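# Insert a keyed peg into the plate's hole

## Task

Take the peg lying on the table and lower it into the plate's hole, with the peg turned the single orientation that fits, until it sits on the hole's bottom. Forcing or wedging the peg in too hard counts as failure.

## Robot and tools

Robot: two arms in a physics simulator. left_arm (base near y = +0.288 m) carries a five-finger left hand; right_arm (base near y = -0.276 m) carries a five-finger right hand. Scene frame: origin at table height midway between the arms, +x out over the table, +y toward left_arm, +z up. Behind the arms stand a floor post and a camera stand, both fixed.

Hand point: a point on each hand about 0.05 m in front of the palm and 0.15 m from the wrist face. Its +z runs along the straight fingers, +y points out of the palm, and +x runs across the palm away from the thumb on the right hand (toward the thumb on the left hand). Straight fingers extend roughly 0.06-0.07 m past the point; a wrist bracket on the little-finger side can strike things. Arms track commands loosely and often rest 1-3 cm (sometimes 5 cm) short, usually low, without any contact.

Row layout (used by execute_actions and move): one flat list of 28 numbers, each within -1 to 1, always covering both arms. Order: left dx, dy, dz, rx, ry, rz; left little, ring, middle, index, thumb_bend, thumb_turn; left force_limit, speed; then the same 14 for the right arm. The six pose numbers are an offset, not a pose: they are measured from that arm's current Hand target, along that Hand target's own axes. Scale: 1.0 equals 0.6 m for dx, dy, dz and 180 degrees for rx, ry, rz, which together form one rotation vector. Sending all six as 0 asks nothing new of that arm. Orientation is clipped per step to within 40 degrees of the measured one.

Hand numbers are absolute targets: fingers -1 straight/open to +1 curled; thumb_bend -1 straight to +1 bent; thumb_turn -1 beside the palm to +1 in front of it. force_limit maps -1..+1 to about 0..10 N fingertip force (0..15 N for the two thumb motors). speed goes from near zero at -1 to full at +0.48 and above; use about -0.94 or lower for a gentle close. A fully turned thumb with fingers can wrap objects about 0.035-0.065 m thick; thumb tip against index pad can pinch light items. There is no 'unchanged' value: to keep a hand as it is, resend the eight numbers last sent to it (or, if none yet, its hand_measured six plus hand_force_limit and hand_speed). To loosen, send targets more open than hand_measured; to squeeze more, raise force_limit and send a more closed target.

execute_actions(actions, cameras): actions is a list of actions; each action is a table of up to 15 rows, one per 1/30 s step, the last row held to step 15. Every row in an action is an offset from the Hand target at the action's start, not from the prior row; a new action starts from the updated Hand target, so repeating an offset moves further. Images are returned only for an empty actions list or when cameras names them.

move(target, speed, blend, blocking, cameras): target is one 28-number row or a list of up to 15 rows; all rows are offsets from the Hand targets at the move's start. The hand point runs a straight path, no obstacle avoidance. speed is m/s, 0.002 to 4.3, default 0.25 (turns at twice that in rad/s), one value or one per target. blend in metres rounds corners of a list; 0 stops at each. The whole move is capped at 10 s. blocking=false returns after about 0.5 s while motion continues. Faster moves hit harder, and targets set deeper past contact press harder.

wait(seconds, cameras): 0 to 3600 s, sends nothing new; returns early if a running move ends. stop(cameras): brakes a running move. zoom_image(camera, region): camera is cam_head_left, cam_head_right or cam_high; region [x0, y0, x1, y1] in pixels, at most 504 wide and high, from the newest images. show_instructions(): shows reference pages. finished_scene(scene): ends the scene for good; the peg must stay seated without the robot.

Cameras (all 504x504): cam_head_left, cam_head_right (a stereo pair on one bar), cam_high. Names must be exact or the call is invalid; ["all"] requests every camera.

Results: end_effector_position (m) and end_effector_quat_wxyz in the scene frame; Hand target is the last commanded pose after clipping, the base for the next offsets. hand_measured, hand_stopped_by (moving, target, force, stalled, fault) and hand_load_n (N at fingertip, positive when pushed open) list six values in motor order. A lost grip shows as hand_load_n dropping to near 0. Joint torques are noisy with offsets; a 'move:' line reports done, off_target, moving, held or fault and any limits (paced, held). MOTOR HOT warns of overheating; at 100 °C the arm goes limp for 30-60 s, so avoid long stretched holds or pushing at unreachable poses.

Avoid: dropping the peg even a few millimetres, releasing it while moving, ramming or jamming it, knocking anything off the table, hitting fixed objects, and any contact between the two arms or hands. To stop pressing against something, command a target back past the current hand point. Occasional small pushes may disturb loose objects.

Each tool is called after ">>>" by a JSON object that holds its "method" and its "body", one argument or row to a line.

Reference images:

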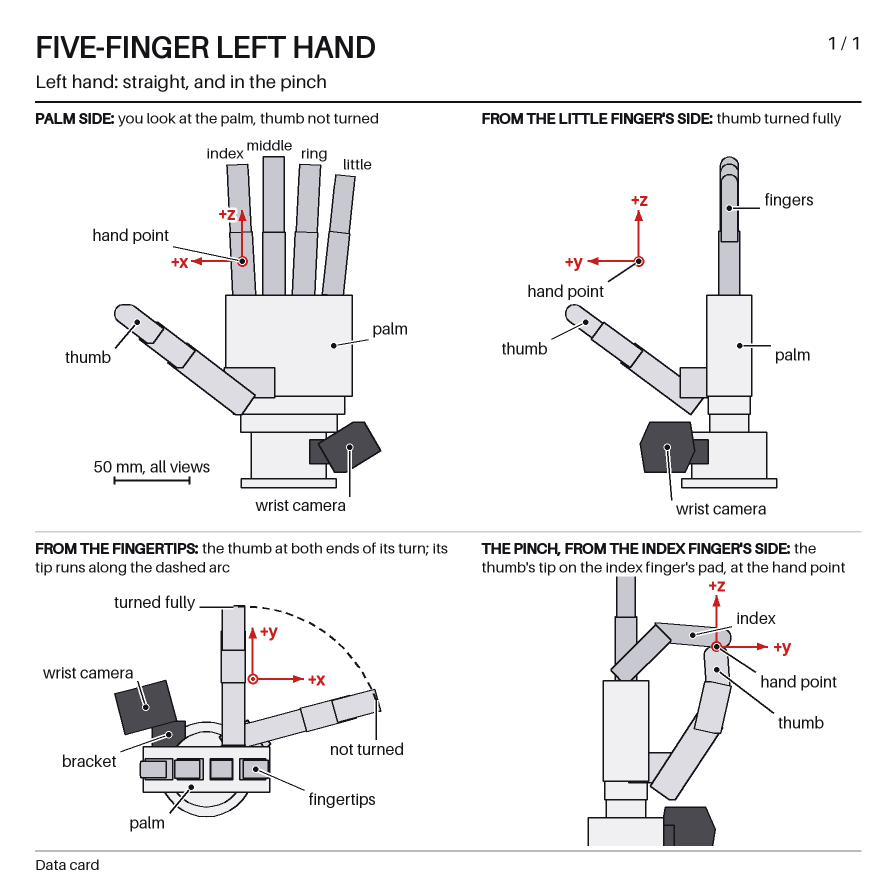

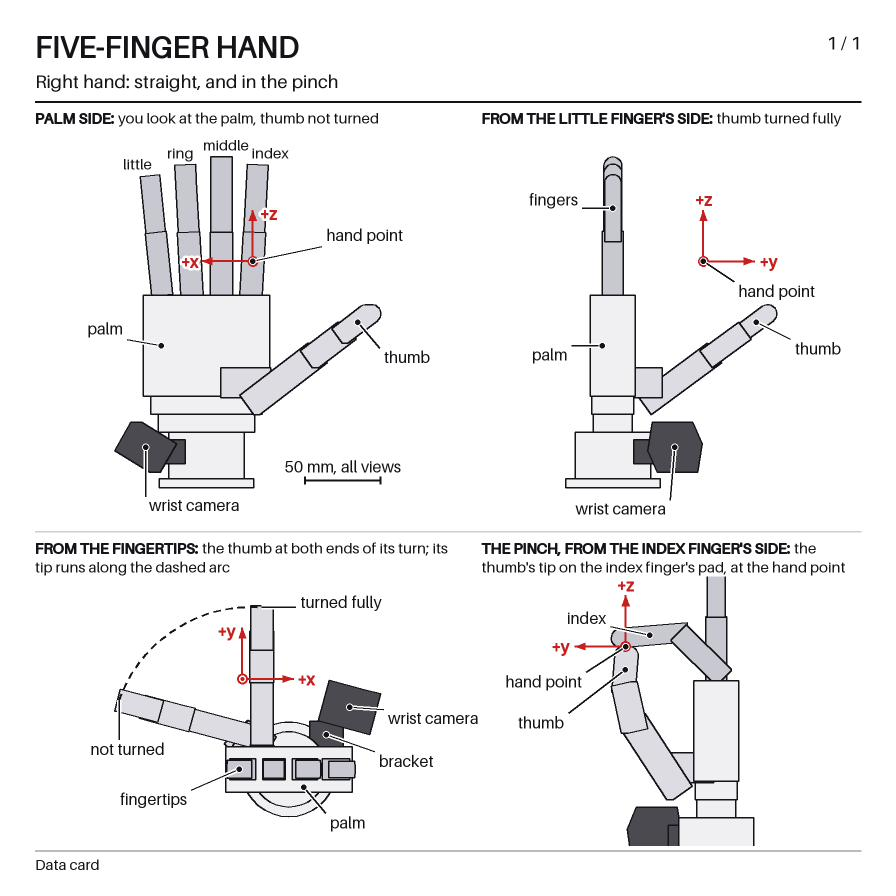

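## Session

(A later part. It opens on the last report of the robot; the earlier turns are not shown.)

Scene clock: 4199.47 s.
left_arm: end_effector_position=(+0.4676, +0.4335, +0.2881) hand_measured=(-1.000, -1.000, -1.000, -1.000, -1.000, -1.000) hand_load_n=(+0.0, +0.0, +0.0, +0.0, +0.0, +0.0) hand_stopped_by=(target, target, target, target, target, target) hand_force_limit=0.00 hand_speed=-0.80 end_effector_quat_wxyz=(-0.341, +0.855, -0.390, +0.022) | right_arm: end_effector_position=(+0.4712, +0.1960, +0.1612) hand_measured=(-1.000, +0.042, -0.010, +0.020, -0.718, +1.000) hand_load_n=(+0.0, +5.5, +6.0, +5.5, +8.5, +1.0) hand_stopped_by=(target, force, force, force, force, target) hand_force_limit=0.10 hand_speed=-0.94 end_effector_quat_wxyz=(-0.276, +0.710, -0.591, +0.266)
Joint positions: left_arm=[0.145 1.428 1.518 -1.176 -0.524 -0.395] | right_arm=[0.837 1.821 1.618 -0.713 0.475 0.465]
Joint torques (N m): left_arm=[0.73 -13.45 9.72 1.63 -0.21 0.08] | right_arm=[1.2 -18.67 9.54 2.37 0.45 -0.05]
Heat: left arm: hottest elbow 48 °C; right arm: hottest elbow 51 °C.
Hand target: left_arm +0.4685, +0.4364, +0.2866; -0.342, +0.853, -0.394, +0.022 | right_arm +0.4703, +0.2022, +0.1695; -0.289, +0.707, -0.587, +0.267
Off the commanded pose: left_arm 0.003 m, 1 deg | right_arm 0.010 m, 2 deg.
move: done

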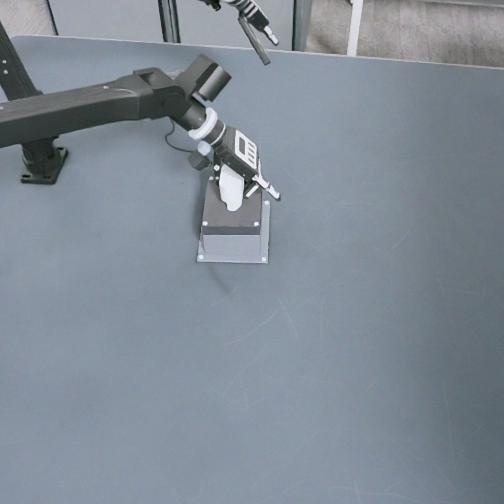

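>>> {"method": "move", "body": {
  "target": [
    [0,0,0,0,0,0,-1,-1,-1,-1,-1,-1,0,-0.8,0.0028,0.0053,-0.0007,0,0,0,-1,0.3,0.3,0.3,-0.2,1,0.1,-0.94]
  ],
  "speed": 0.01,
  "cameras": ["cam_high"]
}}

>>> {"method": "zoom_image", "body": {
  "camera": "cam_high",
  "region": [215, 190, 250, 220]
}}

Scene clock: 4220.37 s.
left_arm: end_effector_position=(+0.4676, +0.4335, +0.2881) hand_measured=(-1.000, -1.000, -1.000, -1.000, -1.000, -1.000) hand_load_n=(+0.0, +0.0, +0.0, +0.0, +0.0, +0.0) hand_stopped_by=(target, target, target, target, target, target) hand_force_limit=0.00 hand_speed=-0.80 end_effector_quat_wxyz=(-0.341, +0.855, -0.390, +0.022) | right_arm: end_effector_position=(+0.4714, +0.1964, +0.1596) hand_measured=(-1.000, +0.042, -0.010, +0.020, -0.718, +1.000) hand_load_n=(+0.0, +5.0, +5.0, +4.5, +8.5, +0.5) hand_stopped_by=(target, force, force, force, force, target) hand_force_limit=0.10 hand_speed=-0.94 end_effector_quat_wxyz=(-0.278, +0.709, -0.591, +0.267)
Joint positions: left_arm=[0.145 1.428 1.518 -1.176 -0.524 -0.395] | right_arm=[0.837 1.821 1.611 -0.702 0.475 0.465]
Joint torques (N m): left_arm=[0.73 -13.51 9.73 1.62 -0.21 0.08] | right_arm=[1.14 -19.66 8.9 2.22 0.44 -0.05]
Heat: left arm: hottest elbow 48 °C; right arm: hottest elbow 47 °C.
Hand target: left_arm +0.4685, +0.4364, +0.2866; -0.342, +0.853, -0.394, +0.022 | right_arm +0.4682, +0.2001, +0.1674; -0.289, +0.707, -0.587, +0.267
Off the commanded pose: left_arm 0.003 m, 1 deg | right_arm 0.009 m, 1 deg.
move: done

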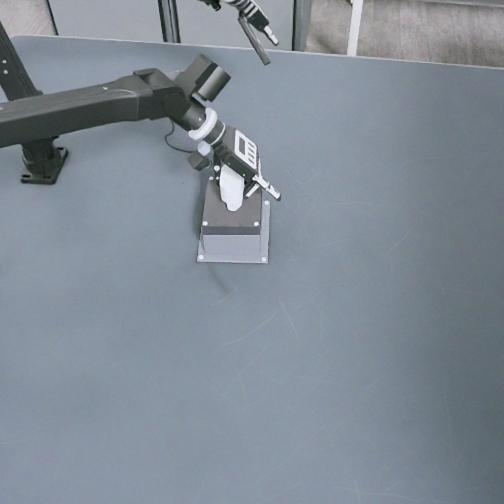

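Scaled by 14.400.

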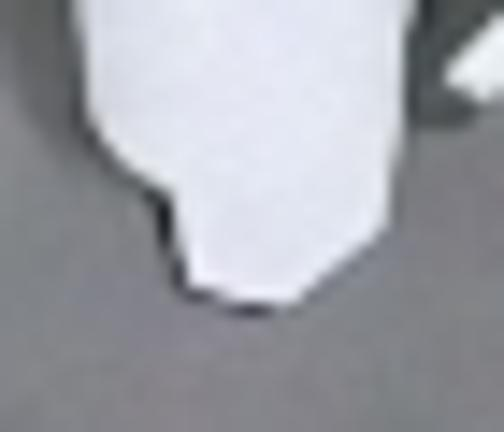

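>>> {"method": "move", "body": {
  "target": [
    [0,0,0,0,0,0,-1,-1,-1,-1,-1,-1,0,-0.8,0.0018,-0.0158,-0.0172,0.0051,-0.0025,0.0029,-1,0.3,0.3,0.3,-0.2,1,0.1,-0.94]
  ],
  "speed": 0.02
}}

Scene clock: 4252.17 s.
left_arm: end_effector_position=(+0.4676, +0.4335, +0.2881) hand_measured=(-1.000, -1.000, -1.000, -1.000, -1.000, -1.000) hand_load_n=(-0.5, +0.0, +0.0, +0.0, +0.0, +0.0) hand_stopped_by=(target, target, target, target, target, target) hand_force_limit=0.00 hand_speed=-0.80 end_effector_quat_wxyz=(-0.341, +0.855, -0.390, +0.022) | right_arm: end_effector_position=(+0.4708, +0.1957, +0.1605) hand_measured=(-1.000, +0.042, -0.010, +0.020, -0.718, +1.000) hand_load_n=(+0.0, +5.0, +5.0, +4.5, +9.0, +1.0) hand_stopped_by=(target, force, force, force, force, target) hand_force_limit=0.10 hand_speed=-0.94 end_effector_quat_wxyz=(-0.279, +0.708, -0.591, +0.267)
Joint positions: left_arm=[0.145 1.428 1.518 -1.176 -0.524 -0.395] | right_arm=[0.837 1.816 1.606 -0.699 0.475 0.465]
Joint torques (N m): left_arm=[0.73 -13.51 9.7 1.63 -0.21 0.08] | right_arm=[1.2 -19.96 9.51 2.1 0.46 -0.05]
Heat: left arm: hottest elbow 48 °C; right arm: hottest elbow 46 °C.
Hand target: left_arm +0.4685, +0.4364, +0.2866; -0.342, +0.853, -0.394, +0.022 | right_arm +0.4673, +0.1993, +0.1813; -0.298, +0.704, -0.587, +0.268
Off the commanded pose: left_arm 0.003 m, 1 deg | right_arm 0.022 m, 2 deg.
move: off_target (right_arm)

>>> {"method": "move", "body": {
  "target": [
    [0,0,0,0,0,0,-1,-1,-1,-1,-1,-1,0,-0.8,0.0009,-0.0079,-0.0086,0.0025,-0.0012,0.0015,-1,0.3,0.3,0.3,-0.2,1,0.1,-0.94]
  ],
  "speed": 0.02,
  "cameras": ["cam_high"]
}}

>>> {"method": "zoom_image", "body": {
  "camera": "cam_high",
  "region": [215, 190, 250, 220]
}}

Scene clock: 4260.93 s.
left_arm: end_effector_position=(+0.4676, +0.4335, +0.2881) hand_measured=(-1.000, -1.000, -1.000, -1.000, -1.000, -1.000) hand_load_n=(+0.0, +0.0, +0.0, +0.0, +0.0, +0.0) hand_stopped_by=(target, target, target, target, target, target) hand_force_limit=0.00 hand_speed=-0.80 end_effector_quat_wxyz=(-0.341, +0.855, -0.390, +0.022) | right_arm: end_effector_position=(+0.4699, +0.1948, +0.1613) hand_measured=(-1.000, +0.042, -0.010, +0.020, -0.718, +1.000) hand_load_n=(+0.0, +5.0, +5.5, +4.5, +8.5, +1.0) hand_stopped_by=(target, force, force, force, force, target) hand_force_limit=0.10 hand_speed=-0.94 end_effector_quat_wxyz=(-0.280, +0.708, -0.591, +0.267)
Joint positions: left_arm=[0.145 1.428 1.518 -1.176 -0.524 -0.395] | right_arm=[0.837 1.813 1.603 -0.699 0.475 0.465]
Joint torques (N m): left_arm=[0.73 -13.51 9.72 1.63 -0.21 0.08] | right_arm=[1.14 -20.78 9.63 2.06 0.45 -0.04]
Heat: left arm: hottest elbow 48 °C; right arm: hottest elbow 45 °C.
Hand target: left_arm +0.4685, +0.4364, +0.2866; -0.342, +0.853, -0.394, +0.022 | right_arm +0.4669, +0.1988, +0.1885; -0.303, +0.701, -0.587, +0.268
Off the commanded pose: left_arm 0.003 m, 1 deg | right_arm 0.027 m, 3 deg.
move: off_target (right_arm)

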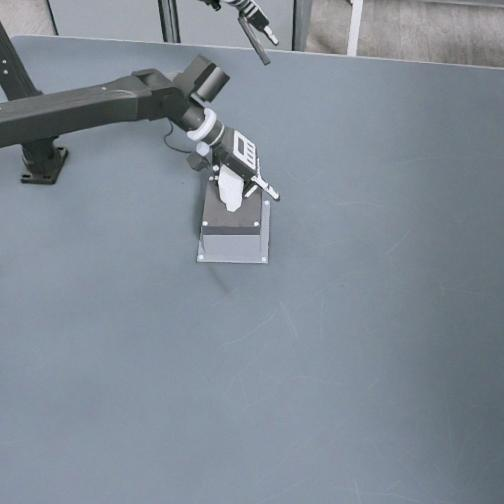

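Scaled by 14.400.

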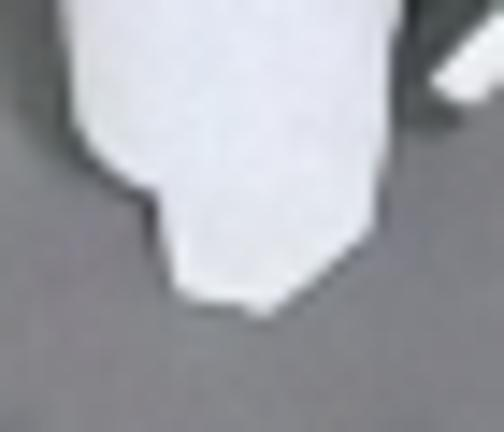

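>>> {"method": "move", "body": {
  "target": [
    [0,0,0,0,0,0,-1,-1,-1,-1,-1,-1,0,-0.8,-0.0022,0.0245,0.0248,-0.0077,0.0037,-0.0043,-1,0.3,0.3,0.3,-0.2,1,0.1,-0.94]
  ],
  "speed": 0.02,
  "cameras": ["cam_high"]
}}

>>> {"method": "zoom_image", "body": {
  "camera": "cam_high",
  "region": [215, 190, 250, 220]
}}

Scene clock: 4289.80 s.
left_arm: end_effector_position=(+0.4676, +0.4335, +0.2881) hand_measured=(-1.000, -1.000, -1.000, -1.000, -1.000, -1.000) hand_load_n=(+0.0, +0.0, +0.0, +0.0, +0.0, +0.0) hand_stopped_by=(target, target, target, target, target, target) hand_force_limit=0.00 hand_speed=-0.80 end_effector_quat_wxyz=(-0.341, +0.855, -0.390, +0.022) | right_arm: end_effector_position=(+0.4699, +0.1948, +0.1613) hand_measured=(-1.000, +0.042, -0.010, +0.020, -0.718, +1.000) hand_load_n=(+0.0, +5.0, +5.0, +4.5, +8.5, +1.0) hand_stopped_by=(target, force, force, force, force, target) hand_force_limit=0.10 hand_speed=-0.94 end_effector_quat_wxyz=(-0.280, +0.708, -0.591, +0.267)
Joint positions: left_arm=[0.145 1.428 1.518 -1.176 -0.524 -0.395] | right_arm=[0.837 1.813 1.603 -0.699 0.475 0.465]
Joint torques (N m): left_arm=[0.67 -13.51 9.72 1.62 -0.21 0.08] | right_arm=[1.14 -18.43 9.52 2.14 0.44 -0.04]
Heat: left arm: hottest elbow 48 °C; right arm: hottest elbow 43 °C.
Hand target: left_arm +0.4685, +0.4364, +0.2866; -0.342, +0.853, -0.394, +0.022 | right_arm +0.4679, +0.1999, +0.1676; -0.289, +0.707, -0.587, +0.267
Off the commanded pose: left_arm 0.003 m, 1 deg | right_arm 0.008 m, 1 deg.
move: done

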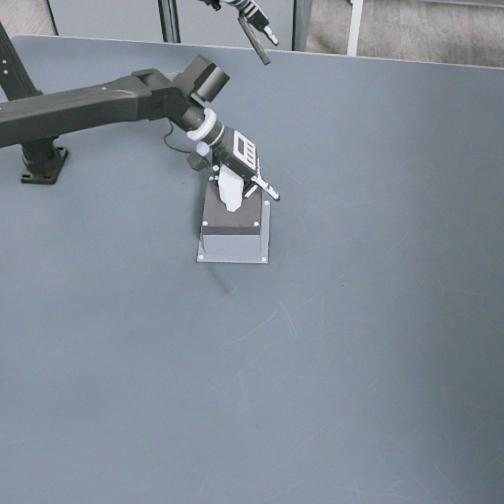

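Scaled by 14.400.

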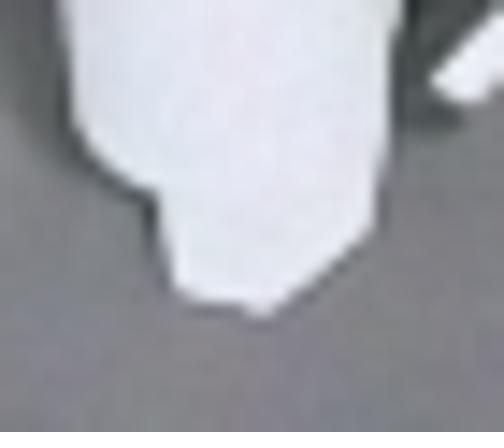

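>>> {"method": "move", "body": {
  "target": [
    [0,0,0,0,0,0,-1,-1,-1,-1,-1,-1,0,-0.8,-0.0006,0.0065,0.0066,-0.0021,0.0010,-0.0011,-1,0.3,0.3,0.3,-0.2,1,0.1,-0.94]
  ],
  "speed": 0.01
}}

Scene clock: 4298.93 s.
left_arm: end_effector_position=(+0.4676, +0.4335, +0.2881) hand_measured=(-1.000, -1.000, -1.000, -1.000, -1.000, -1.000) hand_load_n=(+0.0, -0.5, -0.5, +0.0, +0.0, +0.0) hand_stopped_by=(target, target, target, target, target, target) hand_force_limit=0.00 hand_speed=-0.80 end_effector_quat_wxyz=(-0.341, +0.855, -0.390, +0.022) | right_arm: end_effector_position=(+0.4699, +0.1948, +0.1613) hand_measured=(-1.000, +0.042, -0.010, +0.020, -0.718, +1.000) hand_load_n=(+0.0, +5.0, +5.5, +4.5, +8.5, +1.0) hand_stopped_by=(target, force, force, force, force, target) hand_force_limit=0.10 hand_speed=-0.94 end_effector_quat_wxyz=(-0.280, +0.708, -0.591, +0.267)
Joint positions: left_arm=[0.145 1.428 1.518 -1.176 -0.524 -0.395] | right_arm=[0.837 1.813 1.603 -0.699 0.475 0.465]
Joint torques (N m): left_arm=[0.73 -13.51 9.7 1.63 -0.21 0.07] | right_arm=[1.2 -17.85 9.5 2.15 0.44 -0.04]
Heat: left arm: hottest elbow 48 °C; right arm: hottest elbow 43 °C.
Hand target: left_arm +0.4685, +0.4364, +0.2866; -0.342, +0.853, -0.394, +0.022 | right_arm +0.4680, +0.2001, +0.1621; -0.285, +0.709, -0.587, +0.267
Off the commanded pose: left_arm 0.003 m, 1 deg | right_arm 0.006 m, 1 deg.
move: done

>>> {"method": "move", "body": {
  "target": [
    [0,0,0,0,0,0,-1,-1,-1,-1,-1,-1,0,-0.8,-0.0004,0.0041,0.0041,-0.0013,0.0006,-0.0007,-1,0.3,0.3,0.3,-0.2,1,0.1,-0.94]
  ],
  "speed": 0.01
}}

Scene clock: 4303.30 s.
left_arm: end_effector_position=(+0.4676, +0.4335, +0.2881) hand_measured=(-1.000, -1.000, -1.000, -1.000, -1.000, -1.000) hand_load_n=(+0.0, +0.0, +0.0, +0.0, +0.0, +0.0) hand_stopped_by=(target, target, target, target, target, target) hand_force_limit=0.00 hand_speed=-0.80 end_effector_quat_wxyz=(-0.341, +0.855, -0.390, +0.022) | right_arm: end_effector_position=(+0.4699, +0.1949, +0.1608) hand_measured=(-1.000, +0.042, -0.010, +0.020, -0.718, +1.000) hand_load_n=(+0.0, +5.0, +5.5, +4.5, +8.5, +1.0) hand_stopped_by=(target, force, force, force, force, target) hand_force_limit=0.10 hand_speed=-0.94 end_effector_quat_wxyz=(-0.279, +0.708, -0.591, +0.267)
Joint positions: left_arm=[0.145 1.428 1.518 -1.176 -0.524 -0.395] | right_arm=[0.837 1.813 1.603 -0.699 0.475 0.465]
Joint torques (N m): left_arm=[0.73 -13.51 9.73 1.63 -0.21 0.08] | right_arm=[1.2 -17.55 9.44 2.15 0.43 -0.04]
Heat: left arm: hottest elbow 48 °C; right arm: hottest elbow 43 °C.
Hand target: left_arm +0.4685, +0.4364, +0.2866; -0.342, +0.853, -0.394, +0.022 | right_arm +0.4681, +0.2002, +0.1584; -0.283, +0.710, -0.587, +0.267
Off the commanded pose: left_arm 0.003 m, 1 deg | right_arm 0.006 m, 1 deg.
move: done

>>> {"method": "move", "body": {
  "target": [
    [0,0,0,0,0,0,-1,-1,-1,-1,-1,-1,0,-0.8,-0.0005,0.0057,0.0057,0,0,0,-1,0.3,0.3,0.3,-0.2,1,0.1,-0.94]
  ],
  "speed": 0.01,
  "cameras": ["cam_high"]
}}

>>> {"method": "zoom_image", "body": {
  "camera": "cam_high",
  "region": [215, 190, 250, 220]
}}

Scene clock: 4311.43 s.
left_arm: end_effector_position=(+0.4676, +0.4335, +0.2881) hand_measured=(-1.000, -1.000, -1.000, -1.000, -1.000, -1.000) hand_load_n=(+0.0, +0.0, +0.0, +0.0, +0.0, +0.0) hand_stopped_by=(target, target, target, target, target, target) hand_force_limit=0.00 hand_speed=-0.80 end_effector_quat_wxyz=(-0.341, +0.855, -0.390, +0.022) | right_arm: end_effector_position=(+0.4699, +0.1952, +0.1596) hand_measured=(-1.000, +0.042, -0.010, +0.020, -0.718, +1.000) hand_load_n=(+0.0, +5.0, +5.0, +4.5, +8.5, +0.5) hand_stopped_by=(target, force, force, force, force, target) hand_force_limit=0.10 hand_speed=-0.94 end_effector_quat_wxyz=(-0.280, +0.708, -0.591, +0.267)
Joint positions: left_arm=[0.145 1.428 1.518 -1.176 -0.524 -0.395] | right_arm=[0.838 1.813 1.599 -0.693 0.475 0.465]
Joint torques (N m): left_arm=[0.67 -13.51 9.72 1.62 -0.21 0.07] | right_arm=[1.26 -17.38 9.2 2.55 0.43 -0.03]
Heat: left arm: hottest elbow 48 °C; right arm: hottest elbow 43 °C.
Hand target: left_arm +0.4685, +0.4364, +0.2866; -0.342, +0.853, -0.394, +0.022 | right_arm +0.4681, +0.2002, +0.1536; -0.283, +0.710, -0.587, +0.267
Off the commanded pose: left_arm 0.003 m, 1 deg | right_arm 0.008 m, 1 deg.
move: done

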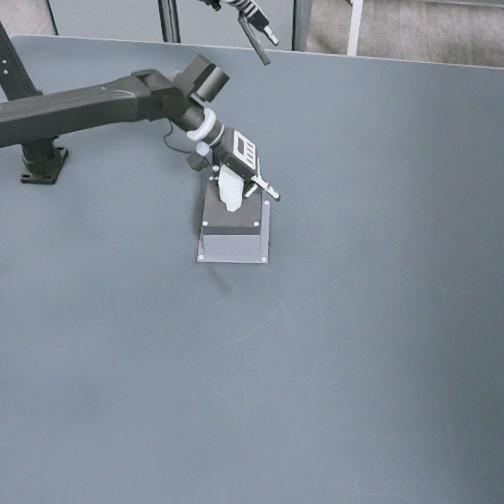

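Scaled by 14.400.

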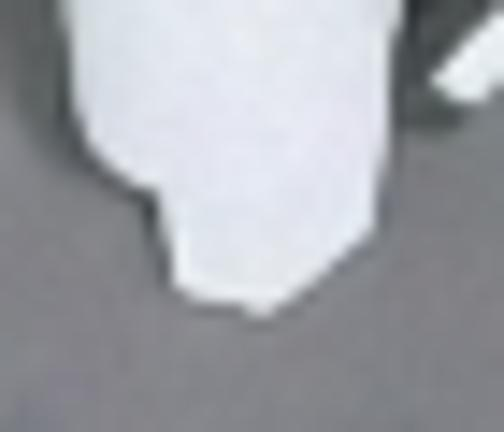

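>>> {"method": "wait", "body": {
  "seconds": 0.1,
  "cameras": ["all"]
}}

>>> {"method": "zoom_image", "body": {
  "camera": "cam_head_left",
  "region": [210, 212, 240, 236]
}}

>>> {"method": "zoom_image", "body": {
  "camera": "cam_head_right",
  "region": [218, 212, 248, 236]
}}

>>> {"method": "zoom_image", "body": {
  "camera": "cam_high",
  "region": [220, 197, 245, 217]
}}

Scene clock: 4323.90 s.
left_arm: end_effector_position=(+0.4676, +0.4335, +0.2881) hand_measured=(-1.000, -1.000, -1.000, -1.000, -1.000, -1.000) hand_load_n=(+0.0, +0.0, +0.0, +0.0, +0.0, +0.0) hand_stopped_by=(target, target, target, target, target, target) hand_force_limit=0.00 hand_speed=-0.80 end_effector_quat_wxyz=(-0.341, +0.855, -0.390, +0.022) | right_arm: end_effector_position=(+0.4699, +0.1952, +0.1596) hand_measured=(-1.000, +0.042, -0.010, +0.020, -0.718, +1.000) hand_load_n=(+0.0, +4.5, +4.5, +4.0, +8.5, +0.5) hand_stopped_by=(target, force, force, force, force, target) hand_force_limit=0.10 hand_speed=-0.94 end_effector_quat_wxyz=(-0.280, +0.708, -0.591, +0.267)
Joint positions: left_arm=[0.145 1.428 1.518 -1.176 -0.524 -0.395] | right_arm=[0.838 1.813 1.598 -0.693 0.475 0.465]
Joint torques (N m): left_arm=[0.73 -13.51 9.73 1.63 -0.21 0.07] | right_arm=[1.2 -17.26 9.03 2.41 0.43 -0.04]
Heat: left arm: hottest elbow 48 °C; right arm: hottest elbow 43 °C.
Hand target: left_arm +0.4685, +0.4364, +0.2866; -0.342, +0.853, -0.394, +0.022 | right_arm +0.4681, +0.2002, +0.1536; -0.283, +0.710, -0.587, +0.267
Off the commanded pose: left_arm 0.003 m, 1 deg | right_arm 0.008 m, 1 deg.
wait: 0.10 s; at rest from the start

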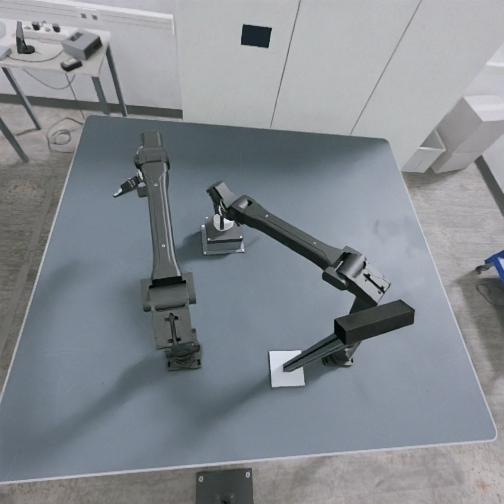

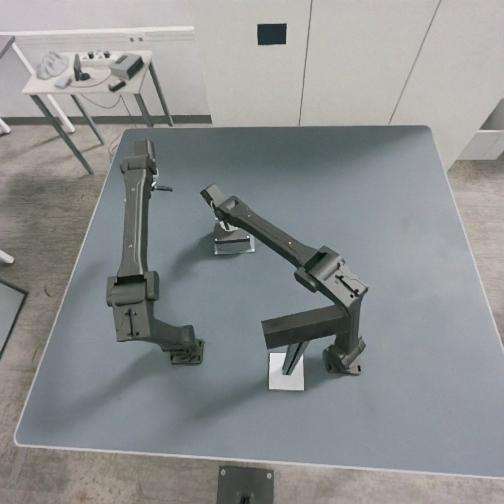

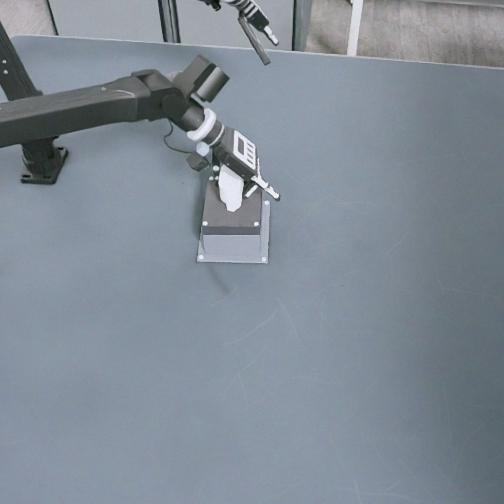

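Scaled by 16.800.

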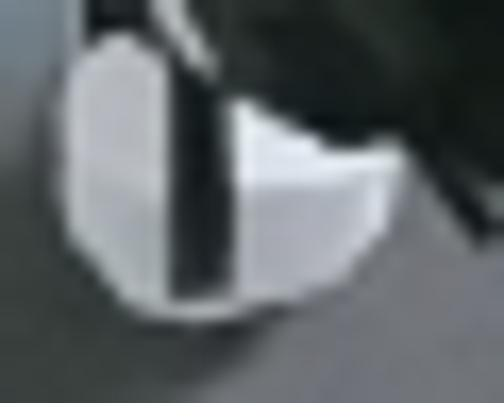

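Scaled by 16.800.

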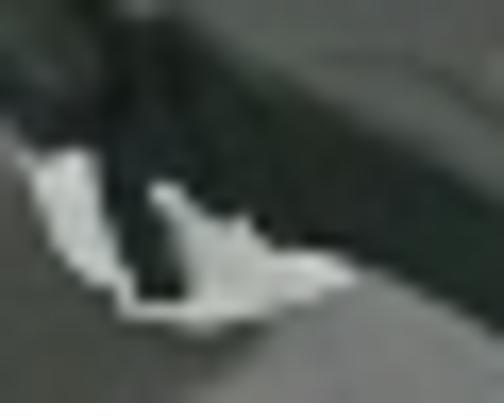

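Scaled by 20.160.

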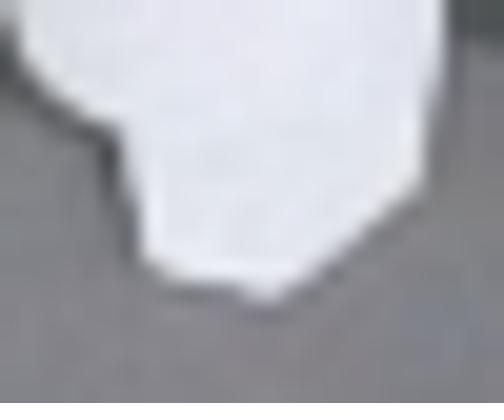

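>>> {"method": "move", "body": {
  "target": [
    [0,0,0,0,0,0,-1,-1,-1,-1,-1,-1,0,-0.8,0.0052,-0.0392,-0.0430,0.0127,-0.0062,0.0072,-1,0.3,0.3,0.3,-0.2,1,0.1,-0.94]
  ],
  "speed": 0.03
}}

Scene clock: 4459.37 s.
left_arm: end_effector_position=(+0.4676, +0.4335, +0.2881) hand_measured=(-1.000, -1.000, -1.000, -1.000, -1.000, -1.000) hand_load_n=(+0.0, +0.0, +0.0, +0.0, +0.0, +0.0) hand_stopped_by=(target, target, target, target, target, target) hand_force_limit=0.00 hand_speed=-0.80 end_effector_quat_wxyz=(-0.341, +0.855, -0.390, +0.022) | right_arm: end_effector_position=(+0.4696, +0.1949, +0.1611) hand_measured=(-1.000, +0.042, -0.010, +0.020, -0.718, +1.000) hand_load_n=(+0.0, +5.0, +5.0, +4.5, +8.5, +1.0) hand_stopped_by=(target, force, force, force, force, target) hand_force_limit=0.10 hand_speed=-0.94 end_effector_quat_wxyz=(-0.283, +0.707, -0.591, +0.267)
Joint positions: left_arm=[0.145 1.428 1.518 -1.176 -0.524 -0.395] | right_arm=[0.838 1.809 1.594 -0.688 0.475 0.465]
Joint torques (N m): left_arm=[0.73 -13.45 9.72 1.62 -0.21 0.08] | right_arm=[1.2 -20.48 9.51 1.99 0.45 -0.04]
Heat: left arm: hottest elbow 48 °C; right arm: hottest elbow 43 °C.
Hand target: left_arm +0.4685, +0.4364, +0.2866; -0.342, +0.853, -0.394, +0.022 | right_arm +0.4664, +0.1984, +0.1885; -0.306, +0.700, -0.587, +0.268
Off the commanded pose: left_arm 0.003 m, 1 deg | right_arm 0.028 m, 3 deg.
move: off_target (right_arm)

>>> {"method": "move", "body": {
  "target": [
    [0,0,0,0,0,0,-1,-1,-1,-1,-1,-1,0,-0.8,0.0016,-0.0118,-0.0129,0.0038,-0.0019,0.0022,-1,0.3,0.3,0.3,-0.2,1,0.1,-0.94]
  ],
  "speed": 0.02
}}

Scene clock: 4467.17 s.
left_arm: end_effector_position=(+0.4676, +0.4335, +0.2881) hand_measured=(-1.000, -1.000, -1.000, -1.000, -1.000, -1.000) hand_load_n=(+0.0, +0.0, +0.0, +0.0, +0.0, +0.0) hand_stopped_by=(target, target, target, target, target, target) hand_force_limit=0.00 hand_speed=-0.80 end_effector_quat_wxyz=(-0.341, +0.855, -0.390, +0.022) | right_arm: end_effector_position=(+0.4674, +0.1930, +0.1684) hand_measured=(-1.000, +0.042, -0.010, +0.020, -0.718, +1.000) hand_load_n=(+0.0, +5.0, +5.0, +4.5, +8.5, +1.0) hand_stopped_by=(target, force, force, force, force, target) hand_force_limit=0.10 hand_speed=-0.94 end_effector_quat_wxyz=(-0.287, +0.705, -0.590, +0.267)
Joint positions: left_arm=[0.145 1.428 1.518 -1.176 -0.524 -0.395] | right_arm=[0.838 1.792 1.587 -0.688 0.475 0.465]
Joint torques (N m): left_arm=[0.73 -13.51 9.72 1.63 -0.21 0.08] | right_arm=[1.67 -20.54 10.14 2.03 0.43 -0.04]
Heat: left arm: hottest elbow 48 °C; right arm: hottest elbow 43 °C.
Hand target: left_arm +0.4685, +0.4364, +0.2866; -0.342, +0.853, -0.394, +0.022 | right_arm +0.4655, +0.1975, +0.1988; -0.313, +0.697, -0.587, +0.269
Off the commanded pose: left_arm 0.003 m, 1 deg | right_arm 0.031 m, 3 deg.
move: off_target (right_arm)

>>> {"method": "wait", "body": {
  "seconds": 0.1,
  "cameras": ["all"]
}}

>>> {"method": "zoom_image", "body": {
  "camera": "cam_head_left",
  "region": [210, 212, 240, 236]
}}

>>> {"method": "zoom_image", "body": {
  "camera": "cam_head_right",
  "region": [218, 212, 248, 236]
}}

>>> {"method": "zoom_image", "body": {
  "camera": "cam_high",
  "region": [220, 190, 250, 217]
}}

Scene clock: 4477.67 s.
left_arm: end_effector_position=(+0.4676, +0.4335, +0.2881) hand_measured=(-1.000, -1.000, -1.000, -1.000, -1.000, -1.000) hand_load_n=(+0.0, +0.0, +0.0, +0.0, +0.0, +0.0) hand_stopped_by=(target, target, target, target, target, target) hand_force_limit=0.00 hand_speed=-0.80 end_effector_quat_wxyz=(-0.341, +0.855, -0.390, +0.022) | right_arm: end_effector_position=(+0.4674, +0.1930, +0.1684) hand_measured=(-1.000, +0.042, -0.010, +0.020, -0.718, +1.000) hand_load_n=(+0.0, +4.5, +4.5, +4.5, +8.5, +1.0) hand_stopped_by=(target, force, force, force, force, target) hand_force_limit=0.10 hand_speed=-0.94 end_effector_quat_wxyz=(-0.287, +0.705, -0.590, +0.267)
Joint positions: left_arm=[0.145 1.428 1.518 -1.176 -0.524 -0.395] | right_arm=[0.838 1.792 1.587 -0.688 0.475 0.465]
Joint torques (N m): left_arm=[0.73 -13.51 9.72 1.62 -0.21 0.07] | right_arm=[1.14 -20.6 10.14 2.04 0.44 -0.04]
Heat: left arm: hottest elbow 48 °C; right arm: hottest elbow 43 °C.
Hand target: left_arm +0.4685, +0.4364, +0.2866; -0.342, +0.853, -0.394, +0.022 | right_arm +0.4655, +0.1975, +0.1988; -0.313, +0.697, -0.587, +0.269
Off the commanded pose: left_arm 0.003 m, 1 deg | right_arm 0.031 m, 3 deg.
wait: 0.10 s; at rest from the start

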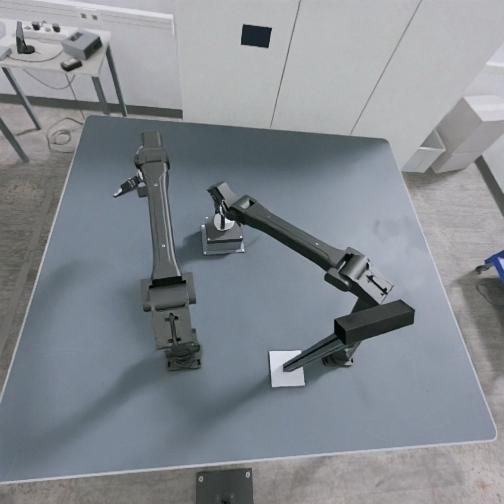

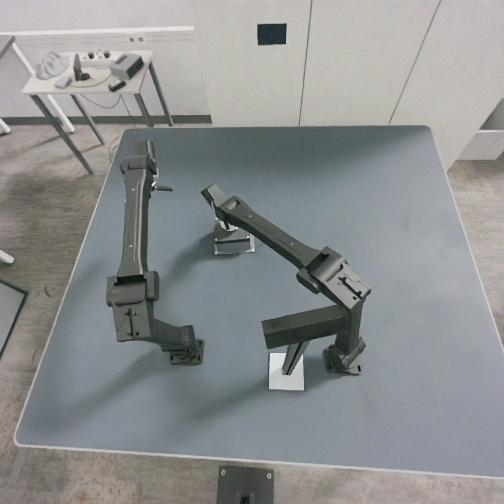

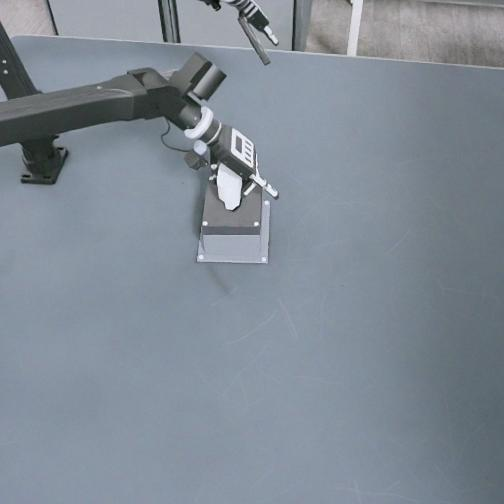

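Scaled by 16.800.

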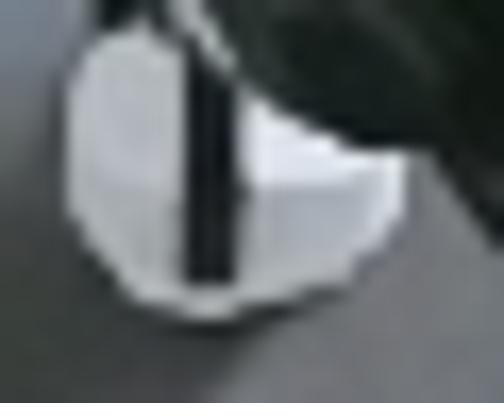

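Scaled by 16.800.

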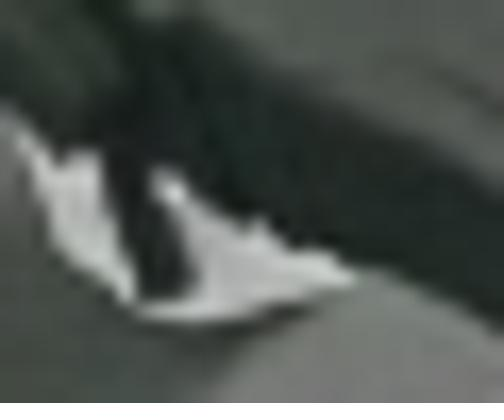

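Scaled by 16.800.

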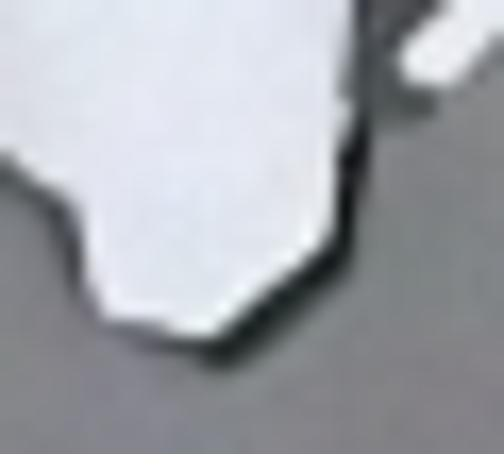

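>>> {"method": "move", "body": {
  "target": [
    [0,0,0,0,0,0,-1,-1,-1,-1,-1,-1,0,-0.8,0.0080,-0.0040,0.0047,0,0,0,-1,0.3,0.3,0.3,-0.2,1,0.1,-0.94]
  ],
  "speed": 0.02
}}

Scene clock: 4506.53 s.
left_arm: end_effector_position=(+0.4676, +0.4335, +0.2881) hand_measured=(-1.000, -1.000, -1.000, -1.000, -1.000, -1.000) hand_load_n=(+0.0, +0.0, +0.0, +0.0, +0.0, +0.0) hand_stopped_by=(target, target, target, target, target, target) hand_force_limit=0.00 hand_speed=-0.80 end_effector_quat_wxyz=(-0.341, +0.855, -0.390, +0.022) | right_arm: end_effector_position=(+0.4671, +0.1934, +0.1683) hand_measured=(-1.000, +0.042, -0.010, +0.020, -0.718, +1.000) hand_load_n=(+0.0, +4.5, +5.0, +4.0, +8.5, +1.0) hand_stopped_by=(target, force, force, force, force, target) hand_force_limit=0.10 hand_speed=-0.94 end_effector_quat_wxyz=(-0.287, +0.706, -0.590, +0.266)
Joint positions: left_arm=[0.145 1.428 1.518 -1.176 -0.524 -0.395] | right_arm=[0.838 1.792 1.587 -0.688 0.473 0.465]
Joint torques (N m): left_arm=[0.73 -13.51 9.72 1.63 -0.21 0.08] | right_arm=[0.32 -20.66 10.07 2.24 0.3 -0.12]
Heat: left arm: hottest elbow 48 °C; right arm: hottest elbow 43 °C.
Hand target: left_arm +0.4685, +0.4364, +0.2866; -0.342, +0.853, -0.394, +0.022 | right_arm +0.4699, +0.1934, +0.1988; -0.313, +0.697, -0.587, +0.269
Off the commanded pose: left_arm 0.003 m, 1 deg | right_arm 0.031 m, 3 deg.
move: off_target (right_arm)

>>> {"method": "move", "body": {
  "target": [
    [0,0,0,0,0,0,-1,-1,-1,-1,-1,-1,0,-0.8,0.0133,-0.0067,0.0078,0,0,0,-1,0.3,0.3,0.3,-0.2,1,0.1,-0.94]
  ],
  "speed": 0.02
}}

Scene clock: 4513.07 s.
left_arm: end_effector_position=(+0.4676, +0.4335, +0.2881) hand_measured=(-1.000, -1.000, -1.000, -1.000, -1.000, -1.000) hand_load_n=(+0.0, +0.0, +0.0, +0.0, +0.0, +0.0) hand_stopped_by=(target, target, target, target, target, target) hand_force_limit=0.00 hand_speed=-0.80 end_effector_quat_wxyz=(-0.341, +0.855, -0.390, +0.022) | right_arm: end_effector_position=(+0.4722, +0.1873, +0.1677) hand_measured=(-1.000, +0.042, -0.010, +0.020, -0.718, +1.000) hand_load_n=(+0.0, +4.5, +5.0, +4.5, +8.5, +1.5) hand_stopped_by=(target, force, force, force, force, target) hand_force_limit=0.10 hand_speed=-0.94 end_effector_quat_wxyz=(-0.285, +0.707, -0.590, +0.265)
Joint positions: left_arm=[0.145 1.428 1.518 -1.176 -0.524 -0.395] | right_arm=[0.824 1.792 1.587 -0.688 0.462 0.453]
Joint torques (N m): left_arm=[0.79 -13.51 9.72 1.63 -0.21 0.07] | right_arm=[0.44 -20.72 9.96 2.54 0.23 -0.14]
Heat: left arm: hottest elbow 48 °C; right arm: hottest elbow 43 °C.
Hand target: left_arm +0.4685, +0.4364, +0.2866; -0.342, +0.853, -0.394, +0.022 | right_arm +0.4772, +0.1867, +0.1988; -0.313, +0.697, -0.587, +0.269
Off the commanded pose: left_arm 0.003 m, 1 deg | right_arm 0.031 m, 3 deg.
move: off_target (right_arm)

>>> {"method": "move", "body": {
  "target": [
    [0,0,0,0,0,0,-1,-1,-1,-1,-1,-1,0,-0.8,-0.0127,0.0063,-0.0075,0,0,0,-1,0.3,0.3,0.3,-0.2,1,0.1,-0.94]
  ],
  "speed": 0.01
}}

Scene clock: 4528.10 s.
left_arm: end_effector_position=(+0.4676, +0.4335, +0.2881) hand_measured=(-1.000, -1.000, -1.000, -1.000, -1.000, -1.000) hand_load_n=(+0.0, +0.0, +0.0, +0.0, +0.0, -0.5) hand_stopped_by=(target, target, target, target, target, target) hand_force_limit=0.00 hand_speed=-0.80 end_effector_quat_wxyz=(-0.341, +0.855, -0.390, +0.022) | right_arm: end_effector_position=(+0.4712, +0.1882, +0.1678) hand_measured=(-1.000, +0.042, -0.010, +0.020, -0.718, +1.000) hand_load_n=(+0.0, +4.5, +5.0, +4.0, +8.5, +1.0) hand_stopped_by=(target, force, force, force, force, target) hand_force_limit=0.10 hand_speed=-0.94 end_effector_quat_wxyz=(-0.285, +0.708, -0.590, +0.265)
Joint positions: left_arm=[0.145 1.428 1.518 -1.176 -0.524 -0.395] | right_arm=[0.827 1.792 1.587 -0.688 0.464 0.453]
Joint torques (N m): left_arm=[0.73 -13.51 9.73 1.63 -0.21 0.07] | right_arm=[0.79 -20.6 10.06 2.24 0.56 -0.01]
Heat: left arm: hottest elbow 48 °C; right arm: hottest elbow 43 °C.
Hand target: left_arm +0.4685, +0.4364, +0.2866; -0.342, +0.853, -0.394, +0.022 | right_arm +0.4702, +0.1931, +0.1989; -0.313, +0.697, -0.587, +0.269
Off the commanded pose: left_arm 0.003 m, 1 deg | right_arm 0.031 m, 3 deg.
move: off_target (right_arm)

>>> {"method": "move", "body": {
  "target": [
    [0,0,0,0,0,0,-1,-1,-1,-1,-1,-1,0,-0.8,-0.0080,0.0040,-0.0047,0,0,0,-1,0.3,0.3,0.3,-0.2,1,0.1,-0.94]
  ],
  "speed": 0.01
}}

Scene clock: 4534.80 s.
left_arm: end_effector_position=(+0.4676, +0.4335, +0.2881) hand_measured=(-1.000, -1.000, -1.000, -1.000, -1.000, -1.000) hand_load_n=(+0.0, +0.0, +0.0, +0.0, +0.0, +0.0) hand_stopped_by=(target, target, target, target, target, target) hand_force_limit=0.00 hand_speed=-0.80 end_effector_quat_wxyz=(-0.341, +0.855, -0.390, +0.022) | right_arm: end_effector_position=(+0.4670, +0.1926, +0.1680) hand_measured=(-1.000, +0.042, -0.010, +0.020, -0.718, +1.000) hand_load_n=(+0.0, +5.0, +5.0, +4.5, +8.5, +1.0) hand_stopped_by=(target, force, force, force, force, target) hand_force_limit=0.10 hand_speed=-0.94 end_effector_quat_wxyz=(-0.286, +0.710, -0.586, +0.267)
Joint positions: left_arm=[0.145 1.428 1.518 -1.176 -0.524 -0.395] | right_arm=[0.837 1.792 1.587 -0.688 0.47 0.453]
Joint torques (N m): left_arm=[0.73 -13.45 9.72 1.62 -0.21 0.07] | right_arm=[1.2 -20.6 10.15 2.06 0.56 0.07]
Heat: left arm: hottest elbow 48 °C; right arm: hottest elbow 43 °C.
Hand target: left_arm +0.4685, +0.4364, +0.2866; -0.342, +0.853, -0.394, +0.022 | right_arm +0.4657, +0.1973, +0.1989; -0.313, +0.697, -0.587, +0.268
Off the commanded pose: left_arm 0.003 m, 1 deg | right_arm 0.031 m, 3 deg.
move: off_target (right_arm)

>>> {"method": "move", "body": {
  "target": [
    [0,0,0,0,0,0,-1,-1,-1,-1,-1,-1,0,-0.8,-0.0213,-0.0758,-0.0215,0.0216,-0.0073,0.0152,-1,0.3,0.3,0.3,-0.2,1,0.1,-0.94]
  ],
  "speed": 0.03
}}

Scene clock: 4565.83 s.
left_arm: end_effector_position=(+0.4676, +0.4335, +0.2881) hand_measured=(-1.000, -1.000, -1.000, -1.000, -1.000, -1.000) hand_load_n=(+0.0, +0.0, +0.0, +0.0, +0.0, +0.0) hand_stopped_by=(target, target, target, target, target, target) hand_force_limit=0.00 hand_speed=-0.80 end_effector_quat_wxyz=(-0.341, +0.855, -0.390, +0.022) | right_arm: end_effector_position=(+0.4681, +0.1913, +0.1722) hand_measured=(-1.000, +0.042, -0.010, +0.020, -0.718, +1.000) hand_load_n=(+0.0, +4.5, +5.0, +4.5, +9.0, +1.0) hand_stopped_by=(target, force, force, force, force, target) hand_force_limit=0.10 hand_speed=-0.94 end_effector_quat_wxyz=(-0.288, +0.705, -0.588, +0.270)
Joint positions: left_arm=[0.145 1.428 1.518 -1.176 -0.524 -0.395] | right_arm=[0.837 1.786 1.587 -0.688 0.48 0.458]
Joint torques (N m): left_arm=[0.73 -13.51 9.72 1.63 -0.21 0.08] | right_arm=[1.08 -20.66 16.31 2.25 0.55 0.15]
Heat: left arm: hottest elbow 48 °C; right arm: hottest elbow 43 °C.
Hand target: left_arm +0.4685, +0.4364, +0.2866; -0.342, +0.853, -0.394, +0.022 | right_arm +0.4835, +0.2136, +0.2417; -0.349, +0.675, -0.590, +0.273
Off the commanded pose: left_arm 0.003 m, 1 deg | right_arm 0.074 m, 8 deg.
move: off_target (right_arm)

>>> {"method": "move", "body": {
  "target": [
    [0,0,0,0,0,0,-1,-1,-1,-1,-1,-1,0,-0.8,-0.0068,-0.0072,0.0053,0.0020,-0.0010,0.0012,-1,0.3,0.3,0.3,-0.2,1,0.1,-0.94]
  ],
  "speed": 0.02
}}

Scene clock: 4582.23 s.
left_arm: end_effector_position=(+0.4676, +0.4335, +0.2881) hand_measured=(-1.000, -1.000, -1.000, -1.000, -1.000, -1.000) hand_load_n=(+0.0, +0.0, +0.0, +0.0, +0.0, +0.0) hand_stopped_by=(target, target, target, target, target, target) hand_force_limit=0.00 hand_speed=-0.80 end_effector_quat_wxyz=(-0.341, +0.855, -0.390, +0.022) | right_arm: end_effector_position=(+0.4731, +0.1965, +0.1844) hand_measured=(-1.000, +0.042, -0.010, +0.020, -0.718, +1.000) hand_load_n=(+0.0, +4.5, +5.0, +4.5, +8.5, +1.0) hand_stopped_by=(target, force, force, force, force, target) hand_force_limit=0.10 hand_speed=-0.94 end_effector_quat_wxyz=(-0.299, +0.701, -0.589, +0.271)
Joint positions: left_arm=[0.145 1.428 1.518 -1.176 -0.524 -0.395] | right_arm=[0.837 1.786 1.61 -0.688 0.48 0.458]
Joint torques (N m): left_arm=[0.67 -13.51 9.72 1.62 -0.21 0.07] | right_arm=[1.08 -19.66 16.24 2.36 0.56 0.12]
Heat: left arm: hottest elbow 48 °C; right arm: hottest elbow 46 °C.
Hand target: left_arm +0.4685, +0.4364, +0.2866; -0.342, +0.853, -0.394, +0.022 | right_arm +0.4880, +0.2184, +0.2433; -0.353, +0.673, -0.590, +0.273
Off the commanded pose: left_arm 0.003 m, 1 deg | right_arm 0.065 m, 7 deg.
move: off_target (right_arm)

>>> {"method": "move", "body": {
  "target": [
    [0,0,0,0,0,0,-1,-1,-1,-1,-1,-1,0,-0.8,0.0342,0.0892,0.0185,-0.0252,0.0127,-0.0147,-1,0.3,0.3,0.3,-0.2,1,0.1,-0.94]
  ],
  "speed": 0.03
}}

Scene clock: 4599.33 s.
left_arm: end_effector_position=(+0.4676, +0.4335, +0.2881) hand_measured=(-1.000, -1.000, -1.000, -1.000, -1.000, -1.000) hand_load_n=(+0.0, +0.0, +0.0, +0.0, +0.0, +0.0) hand_stopped_by=(target, target, target, target, target, target) hand_force_limit=0.00 hand_speed=-0.80 end_effector_quat_wxyz=(-0.341, +0.855, -0.390, +0.022) | right_arm: end_effector_position=(+0.4692, +0.1923, +0.1746) hand_measured=(-1.000, +0.042, -0.010, +0.020, -0.718, +1.000) hand_load_n=(+0.0, +4.5, +5.0, +4.5, +8.5, +1.0) hand_stopped_by=(target, force, force, force, force, target) hand_force_limit=0.10 hand_speed=-0.94 end_effector_quat_wxyz=(-0.290, +0.704, -0.589, +0.271)
Joint positions: left_arm=[0.145 1.428 1.518 -1.176 -0.524 -0.395] | right_arm=[0.837 1.786 1.591 -0.688 0.48 0.458]
Joint torques (N m): left_arm=[0.67 -13.45 9.72 1.62 -0.21 0.08] | right_arm=[1.14 -19.25 10.11 1.89 0.55 0.12]
Heat: left arm: hottest elbow 48 °C; right arm: hottest elbow 49 °C.
Hand target: left_arm +0.4685, +0.4364, +0.2866; -0.342, +0.853, -0.394, +0.022 | right_arm +0.4677, +0.1969, +0.1929; -0.308, +0.694, -0.592, +0.271
Off the commanded pose: left_arm 0.003 m, 1 deg | right_arm 0.019 m, 2 deg.
move: off_target (right_arm)

>>> {"method": "move", "body": {
  "target": [
    [0,0,0,0,0,0,-1,-1,-1,-1,-1,-1,0,-0.8,-0.0015,0.0182,0.0182,-0.0055,0.0028,-0.0032,-1,0.3,0.3,0.3,-0.2,1,0.1,-0.94]
  ],
  "speed": 0.02,
  "cameras": ["all"]
}}

>>> {"method": "zoom_image", "body": {
  "camera": "cam_high",
  "region": [220, 190, 250, 217]
}}

>>> {"method": "zoom_image", "body": {
  "camera": "cam_head_left",
  "region": [210, 212, 240, 236]
}}

Scene clock: 4618.63 s.
left_arm: end_effector_position=(+0.4676, +0.4335, +0.2881) hand_measured=(-1.000, -1.000, -1.000, -1.000, -1.000, -1.000) hand_load_n=(+0.0, +0.0, +0.0, +0.0, +0.0, +0.0) hand_stopped_by=(target, target, target, target, target, target) hand_force_limit=0.00 hand_speed=-0.80 end_effector_quat_wxyz=(-0.341, +0.855, -0.390, +0.022) | right_arm: end_effector_position=(+0.4692, +0.1923, +0.1741) hand_measured=(-1.000, +0.042, -0.010, +0.020, -0.718, +1.000) hand_load_n=(+0.0, +4.5, +5.0, +4.5, +8.5, +1.0) hand_stopped_by=(target, force, force, force, force, target) hand_force_limit=0.10 hand_speed=-0.94 end_effector_quat_wxyz=(-0.290, +0.704, -0.589, +0.270)
Joint positions: left_arm=[0.145 1.428 1.518 -1.176 -0.524 -0.395] | right_arm=[0.837 1.787 1.591 -0.688 0.48 0.458]
Joint torques (N m): left_arm=[0.67 -13.51 9.72 1.63 -0.21 0.08] | right_arm=[1.14 -16.91 9.98 1.95 0.57 0.12]
Heat: left arm: hottest elbow 48 °C; right arm: hottest elbow 46 °C.
Hand target: left_arm +0.4685, +0.4364, +0.2866; -0.342, +0.853, -0.394, +0.022 | right_arm +0.4685, +0.1977, +0.1774; -0.298, +0.699, -0.592, +0.270
Off the commanded pose: left_arm 0.003 m, 1 deg | right_arm 0.006 m, 1 deg.
move: done

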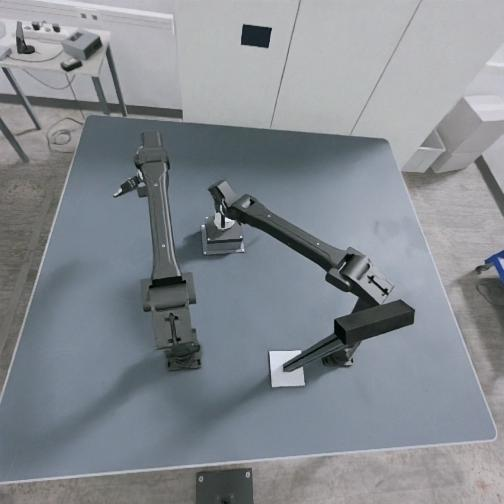

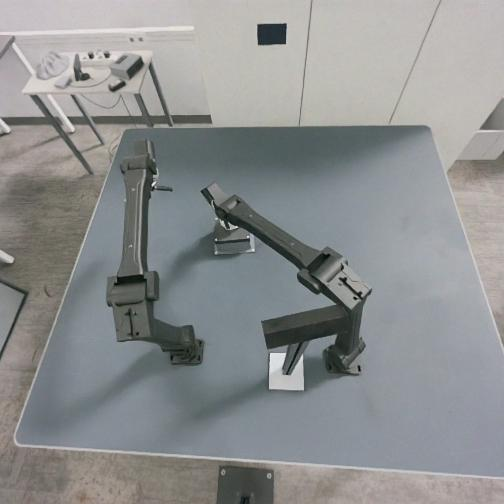

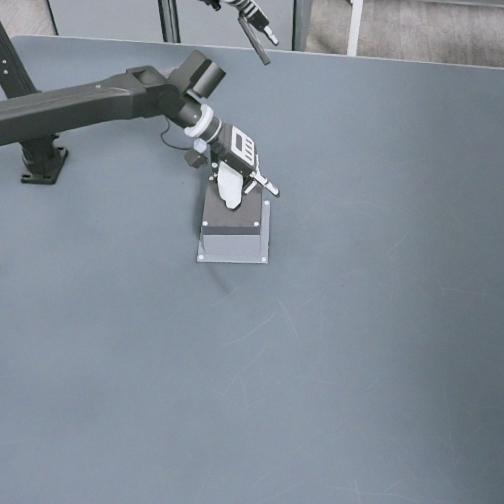

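Scaled by 16.800.

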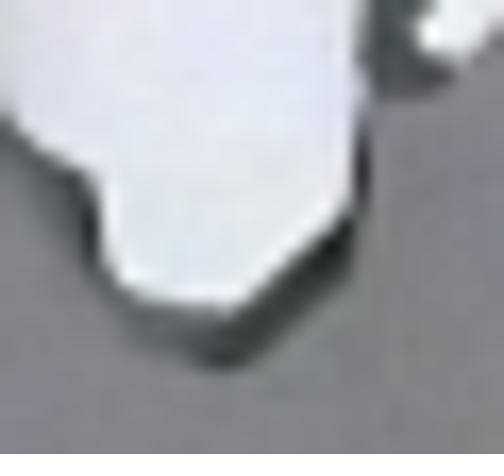

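Scaled by 16.800.

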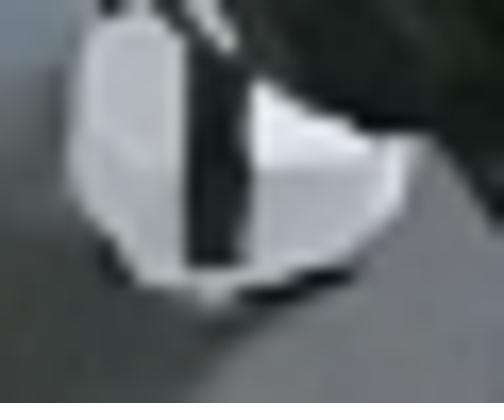

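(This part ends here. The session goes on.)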